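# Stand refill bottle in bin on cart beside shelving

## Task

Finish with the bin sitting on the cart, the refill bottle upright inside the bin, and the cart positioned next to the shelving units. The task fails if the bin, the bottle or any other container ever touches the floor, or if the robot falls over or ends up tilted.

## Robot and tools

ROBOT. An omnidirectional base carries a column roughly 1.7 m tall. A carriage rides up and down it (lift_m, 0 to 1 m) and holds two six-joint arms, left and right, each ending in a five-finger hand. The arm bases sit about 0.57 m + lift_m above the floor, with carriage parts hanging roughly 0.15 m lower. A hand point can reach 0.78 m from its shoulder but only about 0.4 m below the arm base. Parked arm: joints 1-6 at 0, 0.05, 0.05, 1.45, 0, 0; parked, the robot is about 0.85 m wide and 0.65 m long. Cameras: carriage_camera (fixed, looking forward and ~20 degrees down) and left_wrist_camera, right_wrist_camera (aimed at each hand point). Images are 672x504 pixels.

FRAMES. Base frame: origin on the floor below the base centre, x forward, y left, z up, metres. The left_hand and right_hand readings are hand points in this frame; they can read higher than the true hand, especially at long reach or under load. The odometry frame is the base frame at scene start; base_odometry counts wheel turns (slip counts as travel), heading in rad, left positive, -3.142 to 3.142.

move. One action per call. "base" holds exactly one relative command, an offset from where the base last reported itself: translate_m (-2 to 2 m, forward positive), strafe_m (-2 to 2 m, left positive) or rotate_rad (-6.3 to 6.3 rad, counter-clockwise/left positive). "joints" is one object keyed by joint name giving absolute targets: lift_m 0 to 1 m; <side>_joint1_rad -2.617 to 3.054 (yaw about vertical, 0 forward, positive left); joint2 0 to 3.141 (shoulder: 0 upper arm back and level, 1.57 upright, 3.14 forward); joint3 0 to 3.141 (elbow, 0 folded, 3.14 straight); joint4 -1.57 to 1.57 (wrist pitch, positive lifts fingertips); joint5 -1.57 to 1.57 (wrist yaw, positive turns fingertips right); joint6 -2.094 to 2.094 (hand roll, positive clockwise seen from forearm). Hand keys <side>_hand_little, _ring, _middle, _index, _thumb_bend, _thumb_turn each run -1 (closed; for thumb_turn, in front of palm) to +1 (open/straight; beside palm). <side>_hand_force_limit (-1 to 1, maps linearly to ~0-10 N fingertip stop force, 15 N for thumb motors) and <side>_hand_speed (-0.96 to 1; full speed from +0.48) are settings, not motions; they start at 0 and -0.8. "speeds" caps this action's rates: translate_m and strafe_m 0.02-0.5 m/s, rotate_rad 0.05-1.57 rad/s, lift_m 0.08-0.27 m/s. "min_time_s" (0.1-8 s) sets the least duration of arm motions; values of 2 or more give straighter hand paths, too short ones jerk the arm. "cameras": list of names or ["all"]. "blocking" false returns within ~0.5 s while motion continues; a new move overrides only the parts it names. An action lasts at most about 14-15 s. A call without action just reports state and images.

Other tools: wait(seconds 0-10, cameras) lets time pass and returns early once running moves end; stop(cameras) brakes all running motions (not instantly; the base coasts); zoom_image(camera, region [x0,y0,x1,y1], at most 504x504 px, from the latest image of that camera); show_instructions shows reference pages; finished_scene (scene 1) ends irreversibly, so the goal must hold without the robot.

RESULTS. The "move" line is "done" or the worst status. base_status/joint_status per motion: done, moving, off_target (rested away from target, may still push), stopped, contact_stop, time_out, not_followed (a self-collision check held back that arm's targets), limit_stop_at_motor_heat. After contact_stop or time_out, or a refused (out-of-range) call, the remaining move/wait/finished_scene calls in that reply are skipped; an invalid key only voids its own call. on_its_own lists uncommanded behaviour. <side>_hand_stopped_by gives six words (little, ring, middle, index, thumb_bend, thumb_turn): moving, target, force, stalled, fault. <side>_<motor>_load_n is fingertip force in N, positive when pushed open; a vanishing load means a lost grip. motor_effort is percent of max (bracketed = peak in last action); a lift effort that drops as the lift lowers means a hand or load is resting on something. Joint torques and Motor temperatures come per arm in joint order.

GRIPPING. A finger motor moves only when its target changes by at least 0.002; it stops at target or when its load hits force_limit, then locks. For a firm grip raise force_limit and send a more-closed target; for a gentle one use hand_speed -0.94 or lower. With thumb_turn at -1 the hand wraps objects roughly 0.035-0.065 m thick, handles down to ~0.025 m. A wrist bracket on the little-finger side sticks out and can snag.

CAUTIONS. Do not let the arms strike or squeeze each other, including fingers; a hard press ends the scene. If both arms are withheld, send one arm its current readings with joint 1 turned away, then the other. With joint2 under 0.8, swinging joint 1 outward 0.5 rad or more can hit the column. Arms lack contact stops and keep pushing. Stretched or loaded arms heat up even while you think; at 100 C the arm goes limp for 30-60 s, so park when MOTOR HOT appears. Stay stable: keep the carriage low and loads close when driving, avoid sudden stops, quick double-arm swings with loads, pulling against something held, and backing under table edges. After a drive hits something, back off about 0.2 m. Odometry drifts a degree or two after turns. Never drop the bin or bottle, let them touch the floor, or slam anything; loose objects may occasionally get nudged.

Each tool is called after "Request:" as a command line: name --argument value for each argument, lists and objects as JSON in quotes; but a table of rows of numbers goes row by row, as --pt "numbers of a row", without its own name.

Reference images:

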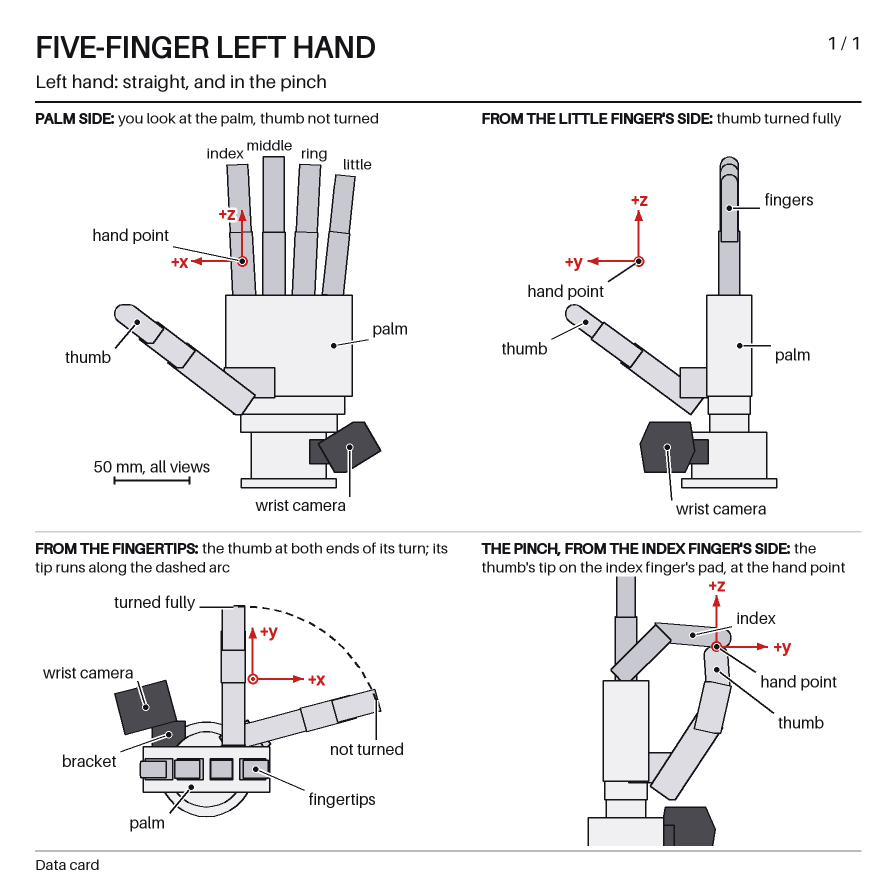

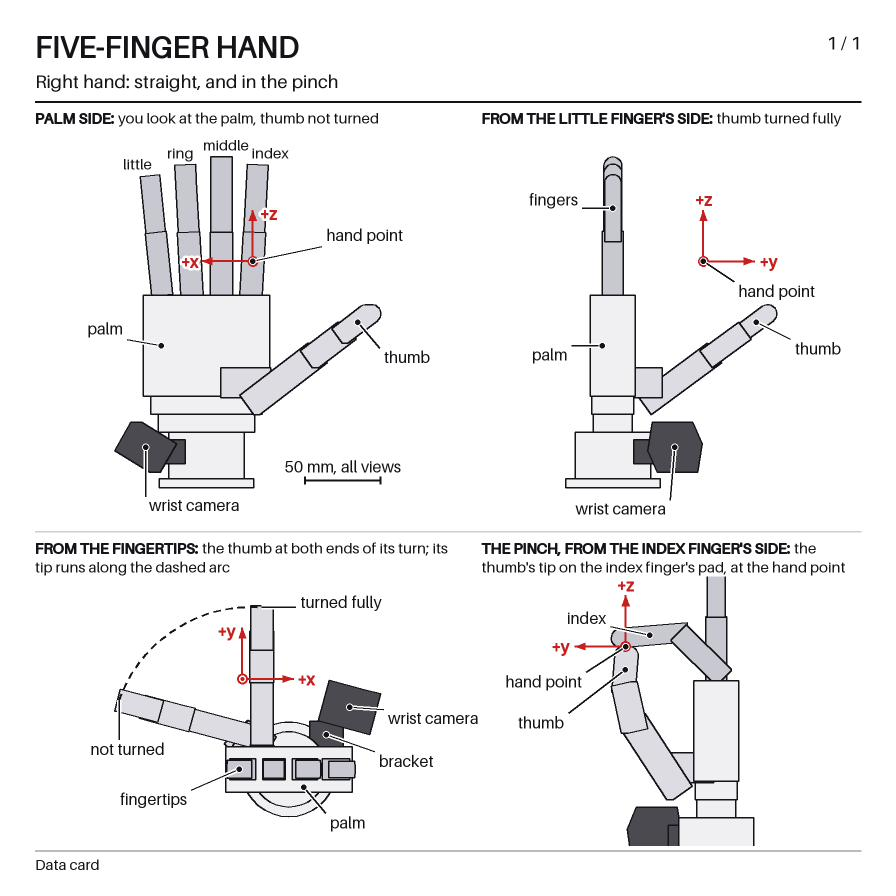

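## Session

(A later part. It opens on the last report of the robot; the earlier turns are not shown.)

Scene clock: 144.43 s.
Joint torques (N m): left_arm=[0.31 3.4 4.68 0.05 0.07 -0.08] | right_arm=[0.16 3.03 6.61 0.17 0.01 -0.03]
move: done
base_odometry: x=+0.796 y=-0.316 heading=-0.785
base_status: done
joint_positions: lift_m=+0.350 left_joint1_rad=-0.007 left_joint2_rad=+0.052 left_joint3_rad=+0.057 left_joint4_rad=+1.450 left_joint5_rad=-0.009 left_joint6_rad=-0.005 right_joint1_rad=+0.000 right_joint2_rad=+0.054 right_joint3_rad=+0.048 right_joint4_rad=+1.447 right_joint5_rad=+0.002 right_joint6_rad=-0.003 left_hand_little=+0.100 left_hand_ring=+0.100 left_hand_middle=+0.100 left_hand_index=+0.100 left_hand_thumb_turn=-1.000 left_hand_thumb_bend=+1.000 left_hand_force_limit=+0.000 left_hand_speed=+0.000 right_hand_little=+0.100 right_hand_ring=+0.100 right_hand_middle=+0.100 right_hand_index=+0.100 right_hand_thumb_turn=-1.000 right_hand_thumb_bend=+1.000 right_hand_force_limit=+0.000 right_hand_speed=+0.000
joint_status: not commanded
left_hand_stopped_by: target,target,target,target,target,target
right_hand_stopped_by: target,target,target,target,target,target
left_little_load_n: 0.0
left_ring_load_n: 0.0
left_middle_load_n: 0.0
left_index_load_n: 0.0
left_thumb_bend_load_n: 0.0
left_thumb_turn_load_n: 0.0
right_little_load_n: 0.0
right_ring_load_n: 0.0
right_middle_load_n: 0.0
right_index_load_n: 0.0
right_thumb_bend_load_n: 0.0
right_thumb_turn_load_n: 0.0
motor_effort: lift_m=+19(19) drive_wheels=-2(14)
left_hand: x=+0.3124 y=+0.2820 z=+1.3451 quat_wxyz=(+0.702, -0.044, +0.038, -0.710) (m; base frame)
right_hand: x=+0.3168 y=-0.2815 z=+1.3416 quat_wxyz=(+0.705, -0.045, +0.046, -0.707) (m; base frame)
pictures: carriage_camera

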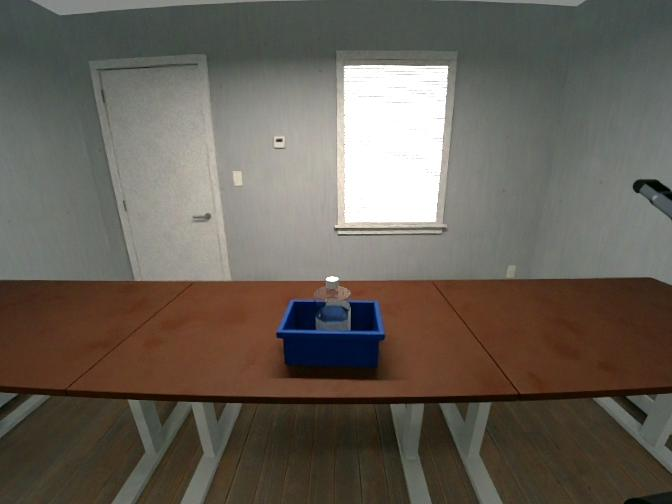

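Request:
move --joints '{"lift_m": 0.48, "left_joint1_rad": -0.163, "left_joint2_rad": 1.894, "left_joint3_rad": 1.694, "left_joint4_rad": -1.37, "left_joint5_rad": 0, "left_joint6_rad": -1.734, "right_joint1_rad": 0.163, "right_joint2_rad": 1.894, "right_joint3_rad": 1.694, "right_joint4_rad": -1.37, "right_joint5_rad": 0, "right_joint6_rad": 1.734, "left_hand_index": 1, "left_hand_middle": 1, "left_hand_ring": 1, "left_hand_little": 1, "right_hand_index": 1, "right_hand_middle": 1, "right_hand_ring": 1, "right_hand_little": 1}' --min_time_s 2.5 --cameras '["all"]'

Scene clock: 150.00 s.
Joint torques (N m): left_arm=[-0.8 -8.17 7.68 0.09 0.13 -0.25] | right_arm=[0.65 -7.41 9.28 0.25 -0.02 0.03]
move: done
base_odometry: x=+0.796 y=-0.316 heading=-0.785
base_status: not commanded
joint_positions: lift_m=+0.480 left_joint1_rad=-0.156 left_joint2_rad=+1.885 left_joint3_rad=+1.669 left_joint4_rad=-1.349 left_joint5_rad=-0.009 left_joint6_rad=-1.722 right_joint1_rad=+0.159 right_joint2_rad=+1.882 right_joint3_rad=+1.671 right_joint4_rad=-1.357 right_joint5_rad=+0.002 right_joint6_rad=+1.724 left_hand_little=+1.000 left_hand_ring=+1.000 left_hand_middle=+1.000 left_hand_index=+1.000 left_hand_thumb_turn=-1.000 left_hand_thumb_bend=+1.000 left_hand_force_limit=+0.000 left_hand_speed=+0.000 right_hand_little=+1.000 right_hand_ring=+1.000 right_hand_middle=+1.000 right_hand_index=+1.000 right_hand_thumb_turn=-1.000 right_hand_thumb_bend=+1.000 right_hand_force_limit=+0.000 right_hand_speed=+0.000
joint_status: all done
left_hand_stopped_by: target,target,target,target,target,target
right_hand_stopped_by: target,target,target,target,target,target
left_little_load_n: 0.0
left_ring_load_n: 0.0
left_middle_load_n: 0.0
left_index_load_n: 0.0
left_thumb_bend_load_n: 0.0
left_thumb_turn_load_n: 0.0
right_little_load_n: 0.0
right_ring_load_n: 0.0
right_middle_load_n: 0.0
right_index_load_n: 0.0
right_thumb_bend_load_n: 0.0
right_thumb_turn_load_n: 0.0
motor_effort: lift_m=+20(25) drive_wheels=-5(7)
left_hand: x=+0.6025 y=+0.1980 z=+1.1289 quat_wxyz=(+0.004, -1.000, +0.003, -0.003) (m; base frame)
right_hand: x=+0.6006 y=-0.1960 z=+1.1305 quat_wxyz=(+0.001, -0.003, +1.000, -0.001) (m; base frame)
pictures: carriage_camera, left_wrist_camera, right_wrist_camera

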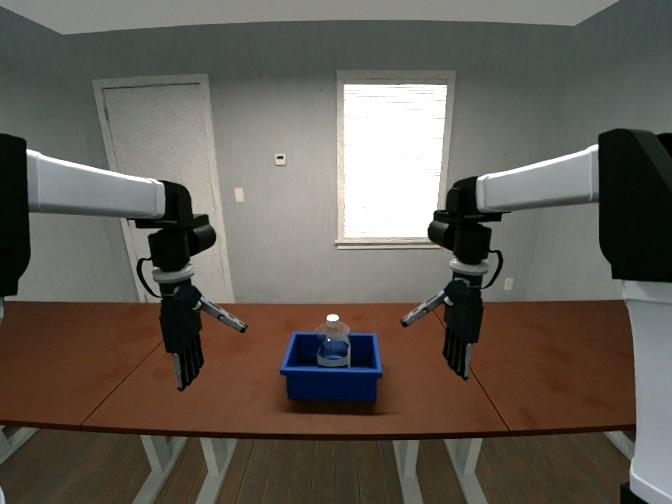

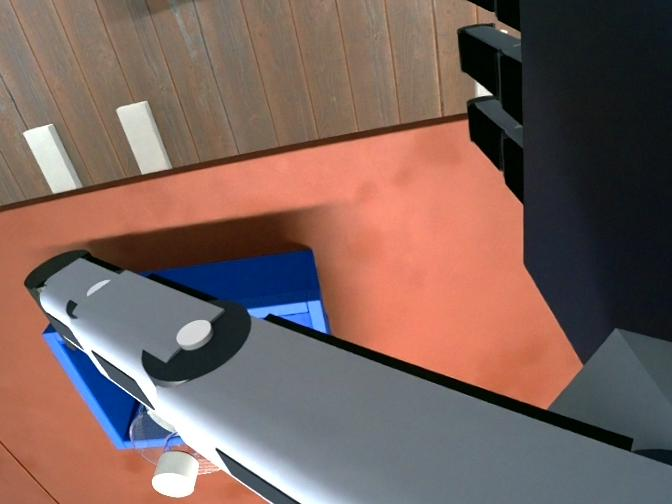

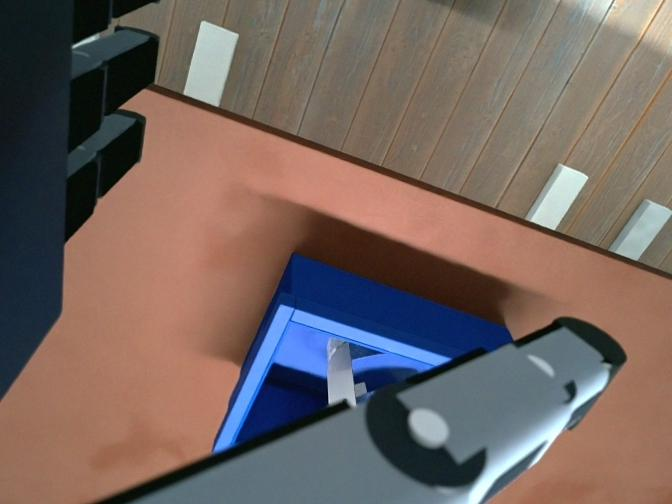

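Request:
move --base '{"translate_m": 0.3}' --speeds '{"translate_m": 0.2}' --joints '{"left_joint1_rad": -0.345, "left_joint6_rad": -1.922, "right_joint1_rad": 0.285, "right_joint6_rad": 1.86, "left_joint4_rad": -1.38, "right_joint4_rad": -1.375}' --cameras '["all"]'

Scene clock: 153.63 s.
Joint torques (N m): left_arm=[0.14 -8.29 7.53 0.14 0.05 -0.25] | right_arm=[-0.14 -7.47 9.28 0.29 0 0.03]
move: done
base_odometry: x=+1.009 y=-0.528 heading=-0.784
base_status: done
joint_positions: lift_m=+0.480 left_joint1_rad=-0.348 left_joint2_rad=+1.886 left_joint3_rad=+1.669 left_joint4_rad=-1.365 left_joint5_rad=-0.004 left_joint6_rad=-1.911 right_joint1_rad=+0.289 right_joint2_rad=+1.883 right_joint3_rad=+1.671 right_joint4_rad=-1.368 right_joint5_rad=-0.001 right_joint6_rad=+1.851 left_hand_little=+1.000 left_hand_ring=+1.000 left_hand_middle=+1.000 left_hand_index=+1.000 left_hand_thumb_turn=-1.000 left_hand_thumb_bend=+1.000 left_hand_force_limit=+0.000 left_hand_speed=+0.000 right_hand_little=+1.000 right_hand_ring=+1.000 right_hand_middle=+1.000 right_hand_index=+1.000 right_hand_thumb_turn=-1.000 right_hand_thumb_bend=+1.000 right_hand_force_limit=+0.000 right_hand_speed=+0.000
joint_status: all done
left_hand_stopped_by: target,target,target,target,target,target
right_hand_stopped_by: target,target,target,target,target,target
left_little_load_n: 0.0
left_ring_load_n: 0.0
left_middle_load_n: 0.0
left_index_load_n: 0.0
left_thumb_bend_load_n: 0.5
left_thumb_turn_load_n: 0.0
right_little_load_n: 0.0
right_ring_load_n: 0.0
right_middle_load_n: 0.0
right_index_load_n: 0.0
right_thumb_bend_load_n: 0.0
right_thumb_turn_load_n: 0.0
motor_effort: lift_m=+20(21) drive_wheels=+0(13)
left_hand: x=+0.5814 y=+0.1324 z=+1.1281 quat_wxyz=(+0.004, -1.000, +0.004, +0.005) (m; base frame)
right_hand: x=+0.5874 y=-0.1515 z=+1.1300 quat_wxyz=(-0.004, -0.004, +1.000, -0.001) (m; base frame)
pictures: carriage_camera, left_wrist_camera, right_wrist_camera

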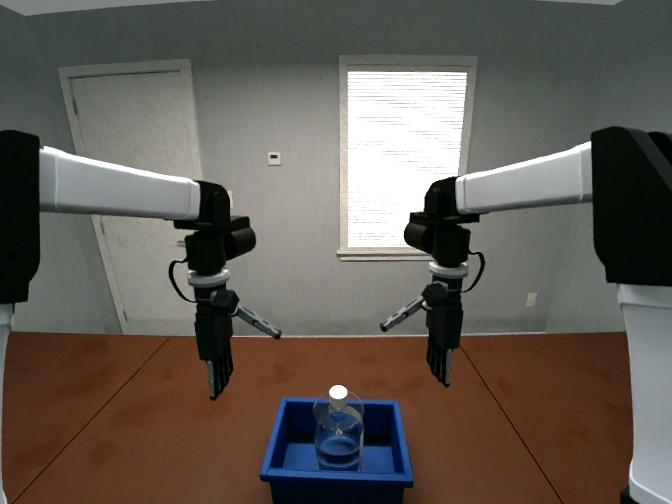

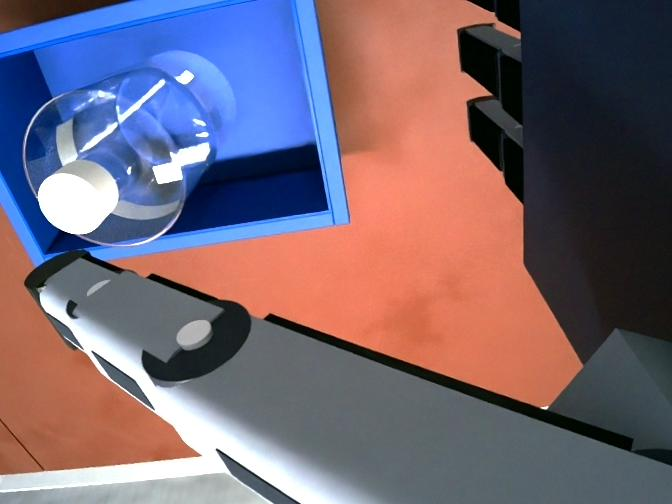

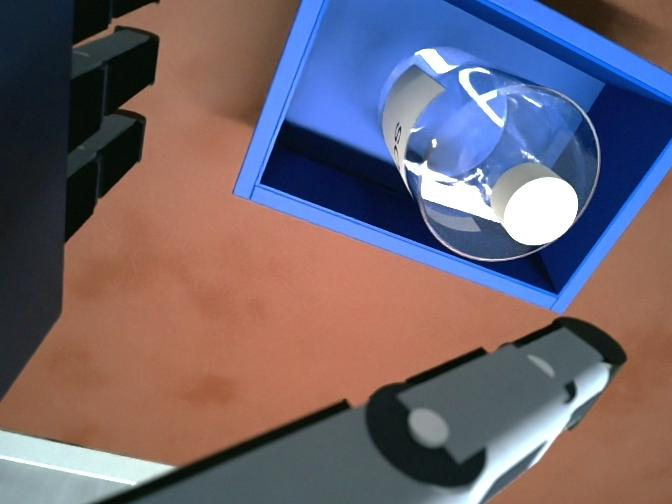

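Request:
zoom_image --camera "carriage_camera" --region '[190, 300, 480, 504]'

Scaled by 1.738 from the camera's 672x504 image, which has a finer 960x720 frame.

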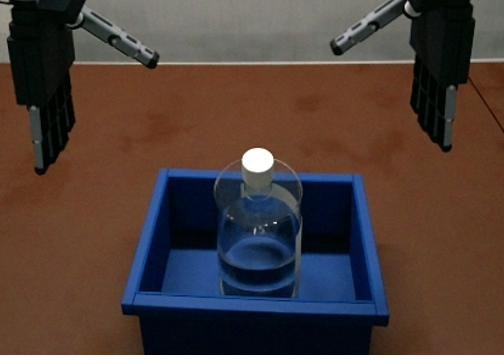

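Request:
move --base '{"rotate_rad": -0.045}' --speeds '{"rotate_rad": 0.2}' --joints '{"left_joint1_rad": -0.315, "left_joint6_rad": -1.892, "right_joint1_rad": 0.303, "right_joint6_rad": 1.883}'

Request:
move --base '{"translate_m": 0.06}' --speeds '{"translate_m": 0.1}' --joints '{"lift_m": 0.36}' --cameras '["all"]'

Request:
zoom_image --camera "carriage_camera" --region '[180, 280, 490, 504]'

Scene clock: 155.67 s.
Joint torques (N m): left_arm=[-0.13 -8.16 7.54 0.14 0.02 -0.01] | right_arm=[0.51 -7.42 9.26 0.28 0 0.04]
move: done
base_odometry: x=+1.009 y=-0.528 heading=-0.829
base_status: done
joint_positions: lift_m=+0.480 left_joint1_rad=-0.317 left_joint2_rad=+1.886 left_joint3_rad=+1.669 left_joint4_rad=-1.367 left_joint5_rad=-0.003 left_joint6_rad=-1.904 right_joint1_rad=+0.299 right_joint2_rad=+1.883 right_joint3_rad=+1.671 right_joint4_rad=-1.369 right_joint5_rad=-0.001 right_joint6_rad=+1.874 left_hand_little=+1.000 left_hand_ring=+1.000 left_hand_middle=+1.000 left_hand_index=+1.000 left_hand_thumb_turn=-1.000 left_hand_thumb_bend=+1.000 left_hand_force_limit=+0.000 left_hand_speed=+0.000 right_hand_little=+1.000 right_hand_ring=+1.000 right_hand_middle=+1.000 right_hand_index=+1.000 right_hand_thumb_turn=-1.000 right_hand_thumb_bend=+1.000 right_hand_force_limit=+0.000 right_hand_speed=+0.000
joint_status: all done
left_hand_stopped_by: target,target,target,target,target,target
right_hand_stopped_by: target,target,target,target,target,target
left_little_load_n: 0.0
left_ring_load_n: 0.0
left_middle_load_n: 0.0
left_index_load_n: -0.5
left_thumb_bend_load_n: 0.0
left_thumb_turn_load_n: 0.0
right_little_load_n: 0.0
right_ring_load_n: 0.0
right_middle_load_n: 0.0
right_index_load_n: 0.0
right_thumb_bend_load_n: 0.0
right_thumb_turn_load_n: 0.0
motor_effort: lift_m=+20(21) drive_wheels=-5(10)
left_hand: x=+0.5857 y=+0.1435 z=+1.1280 quat_wxyz=(+0.004, -1.000, -0.008, +0.006) (m; base frame)
right_hand: x=+0.5867 y=-0.1484 z=+1.1299 quat_wxyz=(-0.005, +0.002, +1.000, -0.001) (m; base frame)
pictures: none

Scene clock: 156.97 s.
Joint torques (N m): left_arm=[-0.09 -9.11 6.83 0.15 0.03 -0.01] | right_arm=[0.43 -8.38 8.27 0.3 0 0.02]
move: done
base_odometry: x=+1.049 y=-0.572 heading=-0.830
base_status: done
joint_positions: lift_m=+0.360 left_joint1_rad=-0.317 left_joint2_rad=+1.894 left_joint3_rad=+1.678 left_joint4_rad=-1.369 left_joint5_rad=-0.003 left_joint6_rad=-1.903 right_joint1_rad=+0.301 right_joint2_rad=+1.893 right_joint3_rad=+1.680 right_joint4_rad=-1.369 right_joint5_rad=-0.001 right_joint6_rad=+1.874 left_hand_little=+1.000 left_hand_ring=+1.000 left_hand_middle=+1.000 left_hand_index=+1.000 left_hand_thumb_turn=-1.000 left_hand_thumb_bend=+1.000 left_hand_force_limit=+0.000 left_hand_speed=+0.000 right_hand_little=+1.000 right_hand_ring=+1.000 right_hand_middle=+1.000 right_hand_index=+1.000 right_hand_thumb_turn=-1.000 right_hand_thumb_bend=+1.000 right_hand_force_limit=+0.000 right_hand_speed=+0.000
joint_status: all done
left_hand_stopped_by: target,target,target,target,target,target
right_hand_stopped_by: target,target,target,target,target,target
left_little_load_n: 0.0
left_ring_load_n: 0.0
left_middle_load_n: 0.0
left_index_load_n: 0.0
left_thumb_bend_load_n: 0.0
left_thumb_turn_load_n: 0.0
right_little_load_n: 0.0
right_ring_load_n: 0.0
right_middle_load_n: 0.0
right_index_load_n: 0.0
right_thumb_bend_load_n: 0.0
right_thumb_turn_load_n: 0.0
motor_effort: lift_m=+19(19) drive_wheels=-7(12)
left_hand: x=+0.5875 y=+0.1429 z=+1.0079 quat_wxyz=(+0.004, -1.000, -0.007, +0.006) (m; base frame)
right_hand: x=+0.5887 y=-0.1470 z=+1.0091 quat_wxyz=(-0.005, +0.001, +1.000, -0.001) (m; base frame)
pictures: carriage_camera, left_wrist_camera, right_wrist_camera

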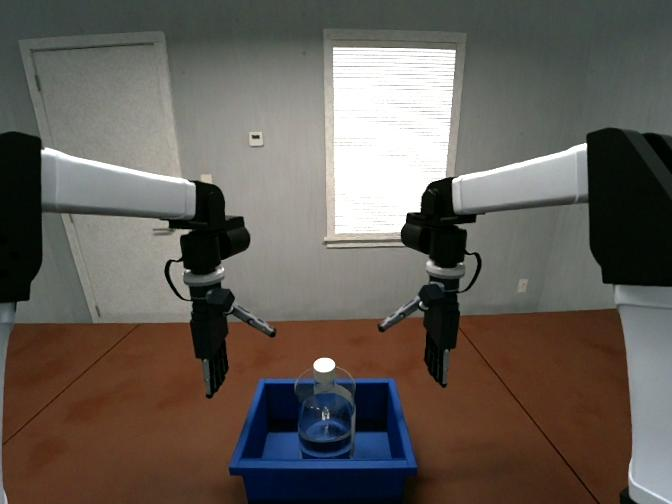

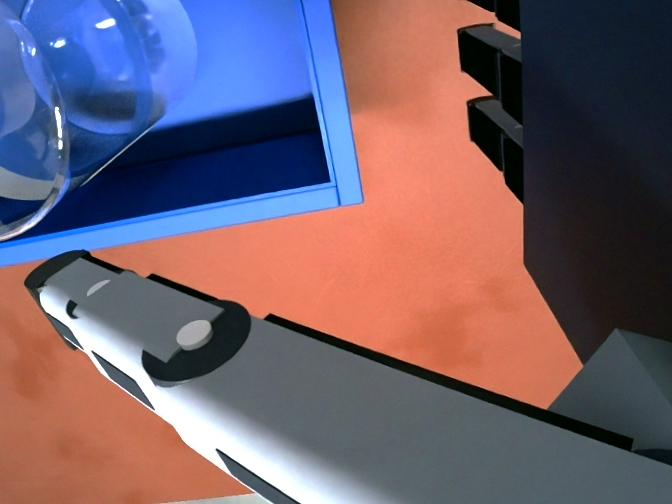

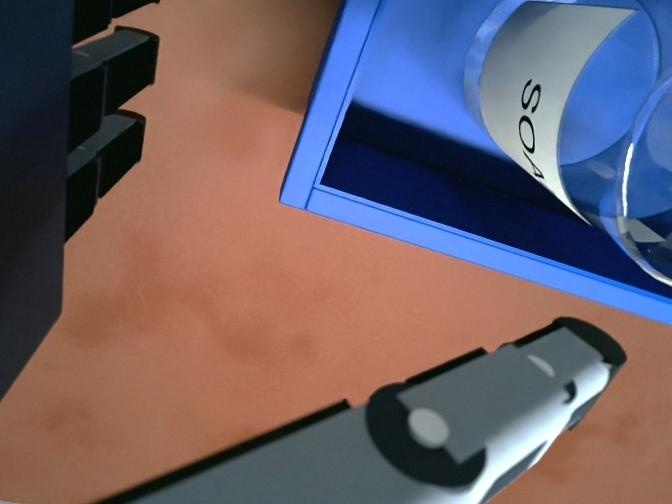

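Scaled by 1.626 from the camera's 672x504 image, which has a finer 960x720 frame.

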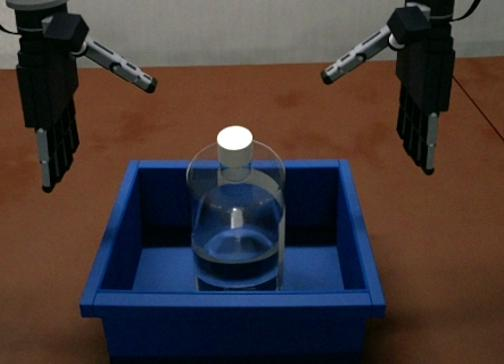

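Request:
move --joints '{"lift_m": 0.26}' --speeds '{"lift_m": 0.1}' --cameras '["all"]'

Request:
zoom_image --camera "carriage_camera" --region '[180, 280, 490, 504]'

Scene clock: 158.73 s.
Joint torques (N m): left_arm=[-0.05 -9.28 6.74 0.15 0.03 -0.03] | right_arm=[0.42 -8.44 8.16 0.29 0 0.02]
move: done
base_odometry: x=+1.049 y=-0.572 heading=-0.830
base_status: not commanded
joint_positions: lift_m=+0.260 left_joint1_rad=-0.317 left_joint2_rad=+1.894 left_joint3_rad=+1.679 left_joint4_rad=-1.369 left_joint5_rad=-0.003 left_joint6_rad=-1.903 right_joint1_rad=+0.301 right_joint2_rad=+1.894 right_joint3_rad=+1.682 right_joint4_rad=-1.370 right_joint5_rad=-0.001 right_joint6_rad=+1.874 left_hand_little=+1.000 left_hand_ring=+1.000 left_hand_middle=+1.000 left_hand_index=+1.000 left_hand_thumb_turn=-1.000 left_hand_thumb_bend=+1.000 left_hand_force_limit=+0.000 left_hand_speed=+0.000 right_hand_little=+1.000 right_hand_ring=+1.000 right_hand_middle=+1.000 right_hand_index=+1.000 right_hand_thumb_turn=-1.000 right_hand_thumb_bend=+1.000 right_hand_force_limit=+0.000 right_hand_speed=+0.000
joint_status: all done
left_hand_stopped_by: target,target,target,target,target,target
right_hand_stopped_by: target,target,target,target,target,target
left_little_load_n: 0.0
left_ring_load_n: 0.0
left_middle_load_n: 0.0
left_index_load_n: 0.0
left_thumb_bend_load_n: 0.0
left_thumb_turn_load_n: 0.0
right_little_load_n: -0.5
right_ring_load_n: 0.0
right_middle_load_n: 0.0
right_index_load_n: 0.0
right_thumb_bend_load_n: 0.0
right_thumb_turn_load_n: 0.0
motor_effort: lift_m=+19(20) drive_wheels=+3(10)
left_hand: x=+0.5877 y=+0.1428 z=+0.9080 quat_wxyz=(+0.004, -1.000, -0.007, +0.006) (m; base frame)
right_hand: x=+0.5888 y=-0.1470 z=+0.9091 quat_wxyz=(-0.005, +0.001, +1.000, -0.001) (m; base frame)
pictures: carriage_camera, left_wrist_camera, right_wrist_camera

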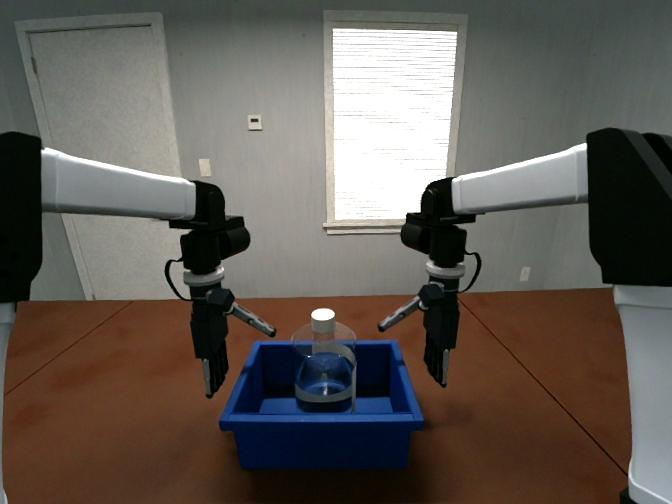

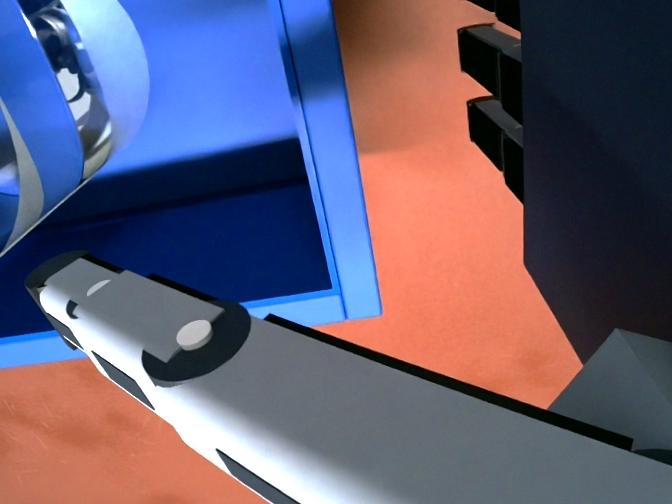

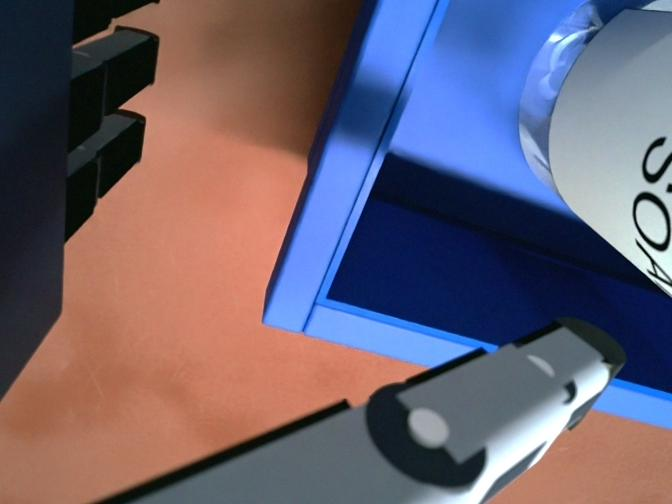

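Scaled by 1.626 from the camera's 672x504 image, which has a finer 960x720 frame.

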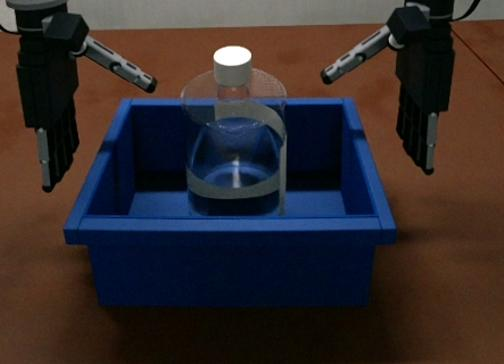

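Request:
move --joints '{"lift_m": 0.196}' --speeds '{"lift_m": 0.08}' --cameras '["all"]'

Request:
zoom_image --camera "carriage_camera" --region '[180, 280, 490, 504]'

Scene clock: 160.30 s.
Joint torques (N m): left_arm=[-0.06 -9.31 6.82 0.15 0.03 -0.01] | right_arm=[0.38 -8.44 8.17 0.31 -0.01 0.03]
move: done
base_odometry: x=+1.049 y=-0.572 heading=-0.830
base_status: not commanded
joint_positions: lift_m=+0.196 left_joint1_rad=-0.317 left_joint2_rad=+1.895 left_joint3_rad=+1.679 left_joint4_rad=-1.369 left_joint5_rad=-0.003 left_joint6_rad=-1.903 right_joint1_rad=+0.301 right_joint2_rad=+1.894 right_joint3_rad=+1.682 right_joint4_rad=-1.371 right_joint5_rad=-0.001 right_joint6_rad=+1.874 left_hand_little=+1.000 left_hand_ring=+1.000 left_hand_middle=+1.000 left_hand_index=+1.000 left_hand_thumb_turn=-1.000 left_hand_thumb_bend=+1.000 left_hand_force_limit=+0.000 left_hand_speed=+0.000 right_hand_little=+1.000 right_hand_ring=+1.000 right_hand_middle=+1.000 right_hand_index=+1.000 right_hand_thumb_turn=-1.000 right_hand_thumb_bend=+1.000 right_hand_force_limit=+0.000 right_hand_speed=+0.000
joint_status: all done
left_hand_stopped_by: target,target,target,target,target,target
right_hand_stopped_by: target,target,target,target,target,target
left_little_load_n: 0.0
left_ring_load_n: 0.0
left_middle_load_n: 0.0
left_index_load_n: 0.0
left_thumb_bend_load_n: 0.0
left_thumb_turn_load_n: 0.0
right_little_load_n: 0.0
right_ring_load_n: 0.0
right_middle_load_n: 0.0
right_index_load_n: 0.0
right_thumb_bend_load_n: 0.0
right_thumb_turn_load_n: 0.0
motor_effort: lift_m=+19(19) drive_wheels=+5(11)
left_hand: x=+0.5876 y=+0.1428 z=+0.8439 quat_wxyz=(+0.004, -1.000, -0.007, +0.006) (m; base frame)
right_hand: x=+0.5886 y=-0.1470 z=+0.8450 quat_wxyz=(-0.006, +0.001, +1.000, -0.002) (m; base frame)
pictures: carriage_camera, left_wrist_camera, right_wrist_camera

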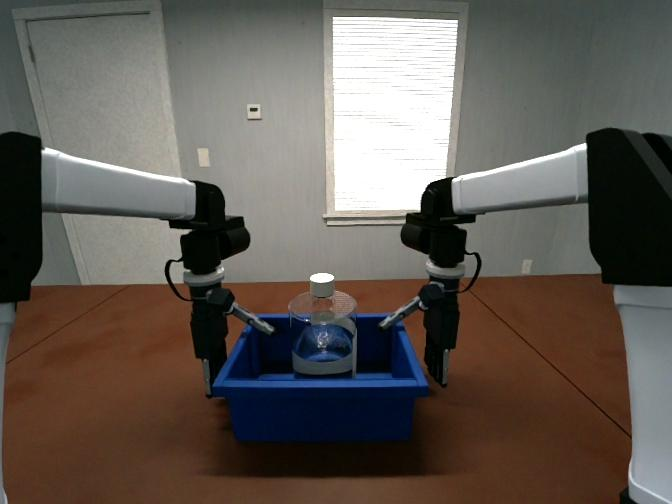

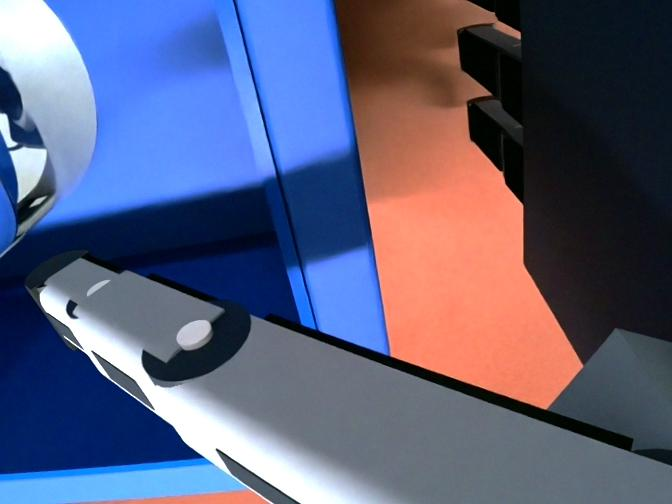

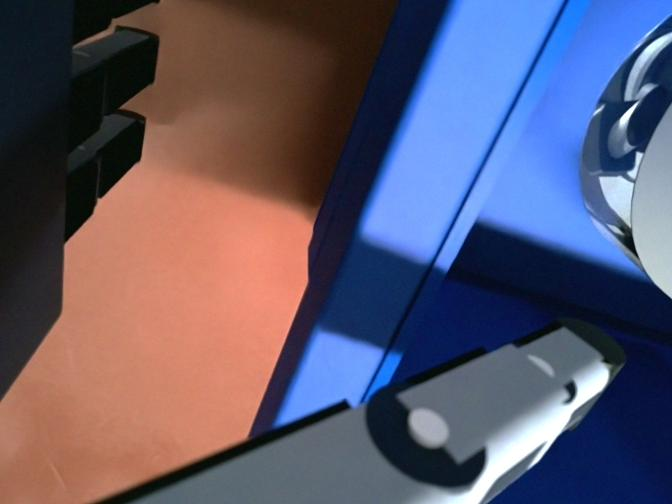

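Scaled by 1.626 from the camera's 672x504 image, which has a finer 960x720 frame.

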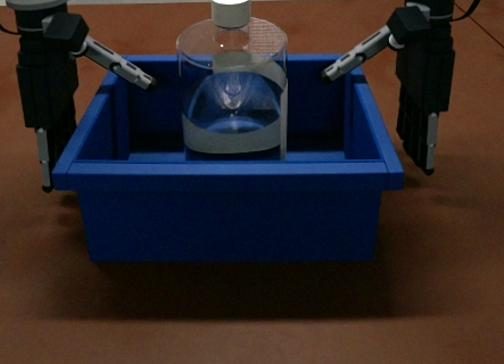

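Request:
zoom_image --camera "carriage_camera" --region '[185, 290, 345, 450]'

Request:
zoom_image --camera "left_wrist_camera" --region '[200, 0, 530, 330]'

Scaled by 3.150 from the camera's 672x504 image, which has a finer 960x720 frame.

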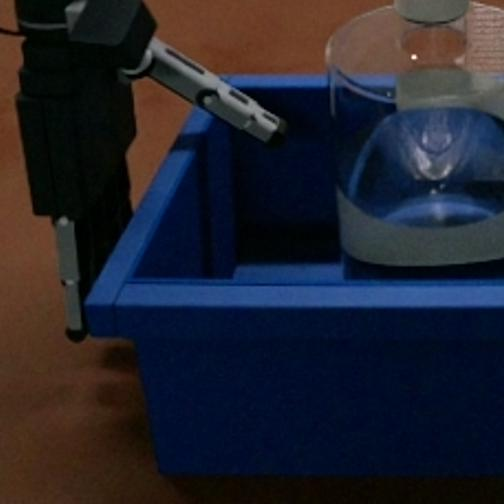

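Scaled by 1.527 from the camera's 672x504 image, which has a finer 960x720 frame.

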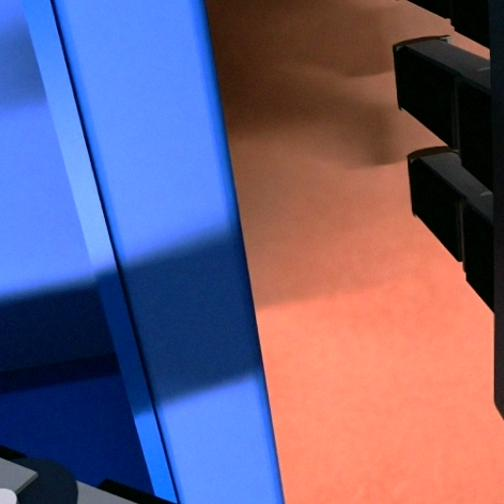

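Request:
move --joints '{"lift_m": 0.188, "left_hand_speed": -0.8, "right_hand_speed": -0.8, "left_hand_index": 0.25, "left_hand_middle": 0.25, "left_hand_ring": 0.25, "left_hand_little": 0.25, "right_hand_index": 0.25, "right_hand_middle": 0.25, "right_hand_ring": 0.25, "right_hand_little": 0.25, "left_hand_thumb_bend": 0.4, "right_hand_thumb_bend": 0.4}' --speeds '{"lift_m": 0.08}' --cameras '["all"]'

Request:
zoom_image --camera "carriage_camera" --region '[185, 290, 345, 450]'

Scene clock: 163.67 s.
Joint torques (N m): left_arm=[-0.18 -9.31 6.61 0.16 0.09 -0.1] | right_arm=[-0.27 -8.65 7.39 0.3 0.24 0.01]
move: off_target
base_odometry: x=+1.049 y=-0.572 heading=-0.830
base_status: not commanded
joint_positions: lift_m=+0.188 left_joint1_rad=-0.317 left_joint2_rad=+1.896 left_joint3_rad=+1.682 left_joint4_rad=-1.369 left_joint5_rad=-0.006 left_joint6_rad=-1.895 right_joint1_rad=+0.307 right_joint2_rad=+1.896 right_joint3_rad=+1.690 right_joint4_rad=-1.368 right_joint5_rad=-0.030 right_joint6_rad=+1.876 left_hand_little=+0.250 left_hand_ring=+0.250 left_hand_middle=+0.251 left_hand_index=+0.250 left_hand_thumb_turn=-1.000 left_hand_thumb_bend=+0.423 left_hand_force_limit=+0.000 left_hand_speed=-0.800 right_hand_little=+0.250 right_hand_ring=+0.250 right_hand_middle=+0.251 right_hand_index=+0.250 right_hand_thumb_turn=-1.000 right_hand_thumb_bend=+0.443 right_hand_force_limit=+0.000 right_hand_speed=-0.800
joint_status: left_hand_thumb_bend off_target (ended at +0.423, target +0.400); right_hand_thumb_bend off_target (ended at +0.443, target +0.400); the others done
left_hand_stopped_by: target,target,target,target,force,target
right_hand_stopped_by: target,target,target,target,force,target
left_little_load_n: 0.0
left_ring_load_n: 0.0
left_middle_load_n: 9.0
left_index_load_n: 0.0
left_thumb_bend_load_n: 7.0
left_thumb_turn_load_n: 4.0
right_little_load_n: 0.0
right_ring_load_n: 0.0
right_middle_load_n: 8.0
right_index_load_n: 0.0
right_thumb_bend_load_n: 7.0
right_thumb_turn_load_n: 3.0
motor_effort: lift_m=+19(19) drive_wheels=+7(10)
left_hand: x=+0.5879 y=+0.1429 z=+0.8361 quat_wxyz=(+0.005, -1.000, -0.003, +0.005) (m; base frame)
right_hand: x=+0.5887 y=-0.1386 z=+0.8401 quat_wxyz=(-0.006, -0.001, +1.000, +0.014) (m; base frame)
pictures: carriage_camera, left_wrist_camera, right_wrist_camera

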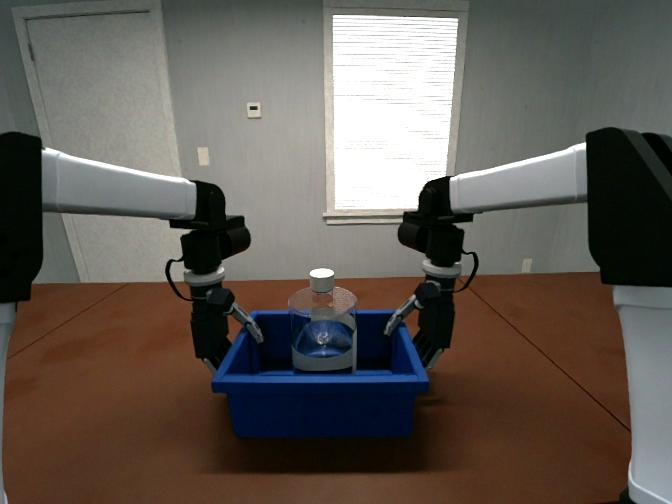

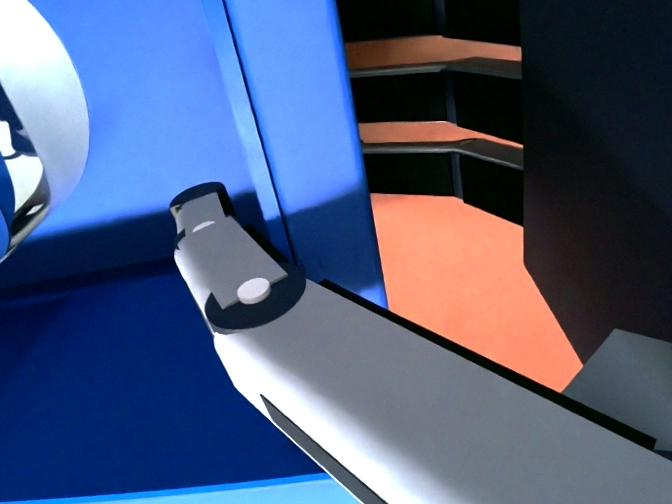

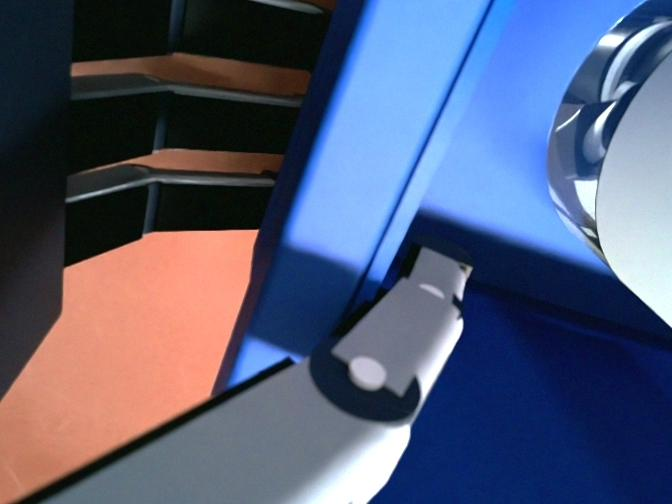

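Scaled by 3.150 from the camera's 672x504 image, which has a finer 960x720 frame.

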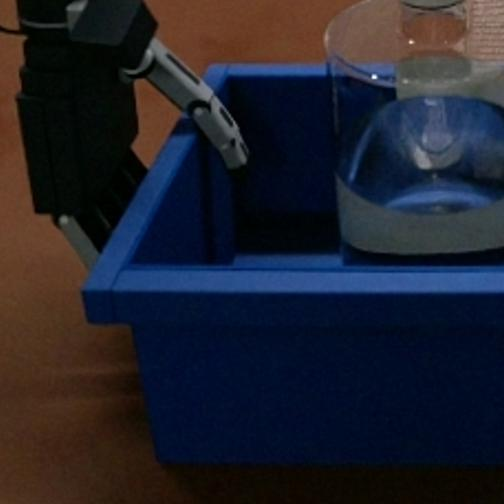

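Request:
move --joints '{"left_hand_force_limit": -0.2, "right_hand_force_limit": -0.2, "left_hand_index": -0.3, "left_hand_middle": -0.3, "left_hand_ring": -0.3, "left_hand_little": -0.3, "right_hand_index": -0.3, "right_hand_middle": -0.3, "right_hand_ring": -0.3, "right_hand_little": -0.3}' --cameras '["all"]'

Request:
zoom_image --camera "carriage_camera" --region '[185, 290, 345, 450]'

Scene clock: 165.30 s.
Joint torques (N m): left_arm=[-0.03 -9.43 6.49 0.15 0.14 -0.17] | right_arm=[-0.47 -8.66 7.38 0.3 0.18 -0.01]
move: off_target
base_odometry: x=+1.049 y=-0.572 heading=-0.830
base_status: not commanded
joint_positions: lift_m=+0.188 left_joint1_rad=-0.318 left_joint2_rad=+1.896 left_joint3_rad=+1.682 left_joint4_rad=-1.369 left_joint5_rad=-0.010 left_joint6_rad=-1.888 right_joint1_rad=+0.309 right_joint2_rad=+1.896 right_joint3_rad=+1.690 right_joint4_rad=-1.367 right_joint5_rad=-0.024 right_joint6_rad=+1.878 left_hand_little=-0.005 left_hand_ring=+0.178 left_hand_middle=+0.251 left_hand_index=+0.144 left_hand_thumb_turn=-1.000 left_hand_thumb_bend=+0.424 left_hand_force_limit=-0.200 left_hand_speed=-0.800 right_hand_little=-0.264 right_hand_ring=+0.105 right_hand_middle=+0.250 right_hand_index=+0.181 right_hand_thumb_turn=-1.000 right_hand_thumb_bend=+0.444 right_hand_force_limit=-0.200 right_hand_speed=-0.800
joint_status: left_hand_little off_target (ended at -0.005, target -0.300); left_hand_ring off_target (ended at +0.178, target -0.300); left_hand_middle off_target (ended at +0.251, target -0.300); left_hand_index off_target (ended at +0.144, target -0.300); right_hand_little off_target (ended at -0.264, target -0.300); right_hand_ring off_target (ended at +0.105, target -0.300); right_hand_middle off_target (ended at +0.250, target -0.300); right_hand_index off_target (ended at +0.181, target -0.300); the others done
left_hand_stopped_by: force,force,force,force,force,target
right_hand_stopped_by: force,force,force,force,force,target
left_little_load_n: 3.0
left_ring_load_n: 0.0
left_middle_load_n: 3.5
left_index_load_n: 9.0
left_thumb_bend_load_n: 8.5
left_thumb_turn_load_n: 4.0
right_little_load_n: 8.5
right_ring_load_n: 2.0
right_middle_load_n: 1.5
right_index_load_n: 5.5
right_thumb_bend_load_n: 10.5
right_thumb_turn_load_n: 4.5
motor_effort: lift_m=+18(19) drive_wheels=+6(9)
left_hand: x=+0.5876 y=+0.1431 z=+0.8359 quat_wxyz=(+0.007, -1.000, +0.000, +0.004) (m; base frame)
right_hand: x=+0.5890 y=-0.1390 z=+0.8398 quat_wxyz=(-0.005, -0.001, +1.000, +0.011) (m; base frame)
pictures: carriage_camera, left_wrist_camera, right_wrist_camera

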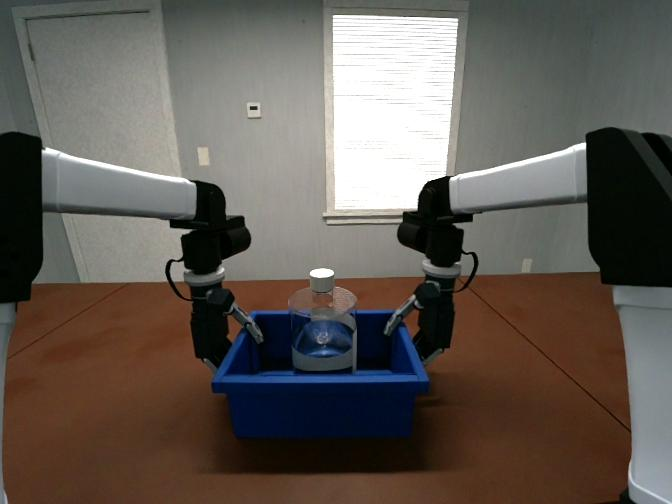

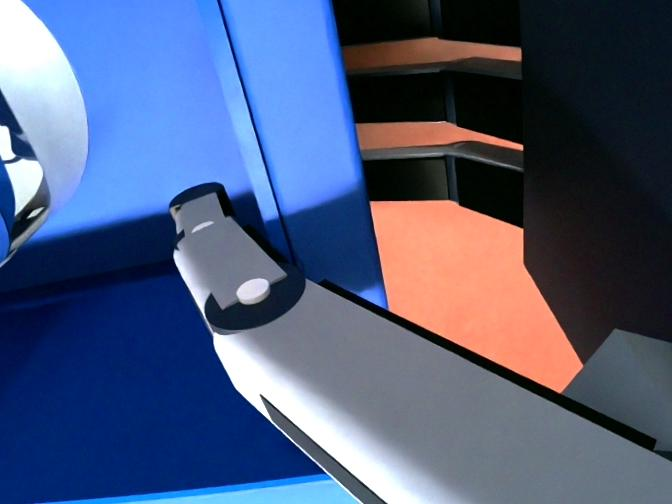

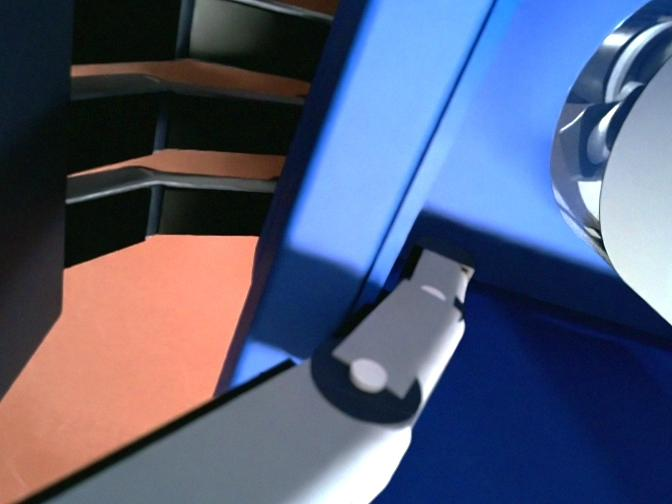

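Scaled by 3.150 from the camera's 672x504 image, which has a finer 960x720 frame.

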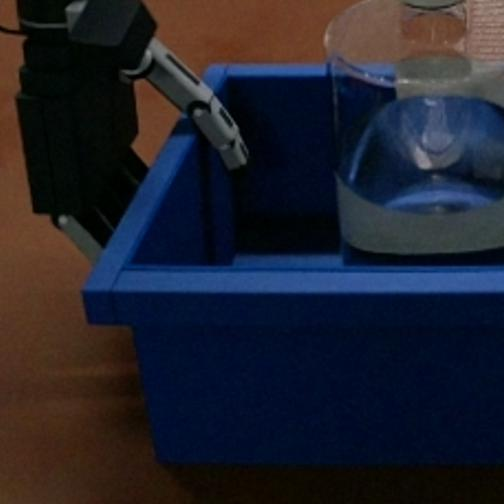

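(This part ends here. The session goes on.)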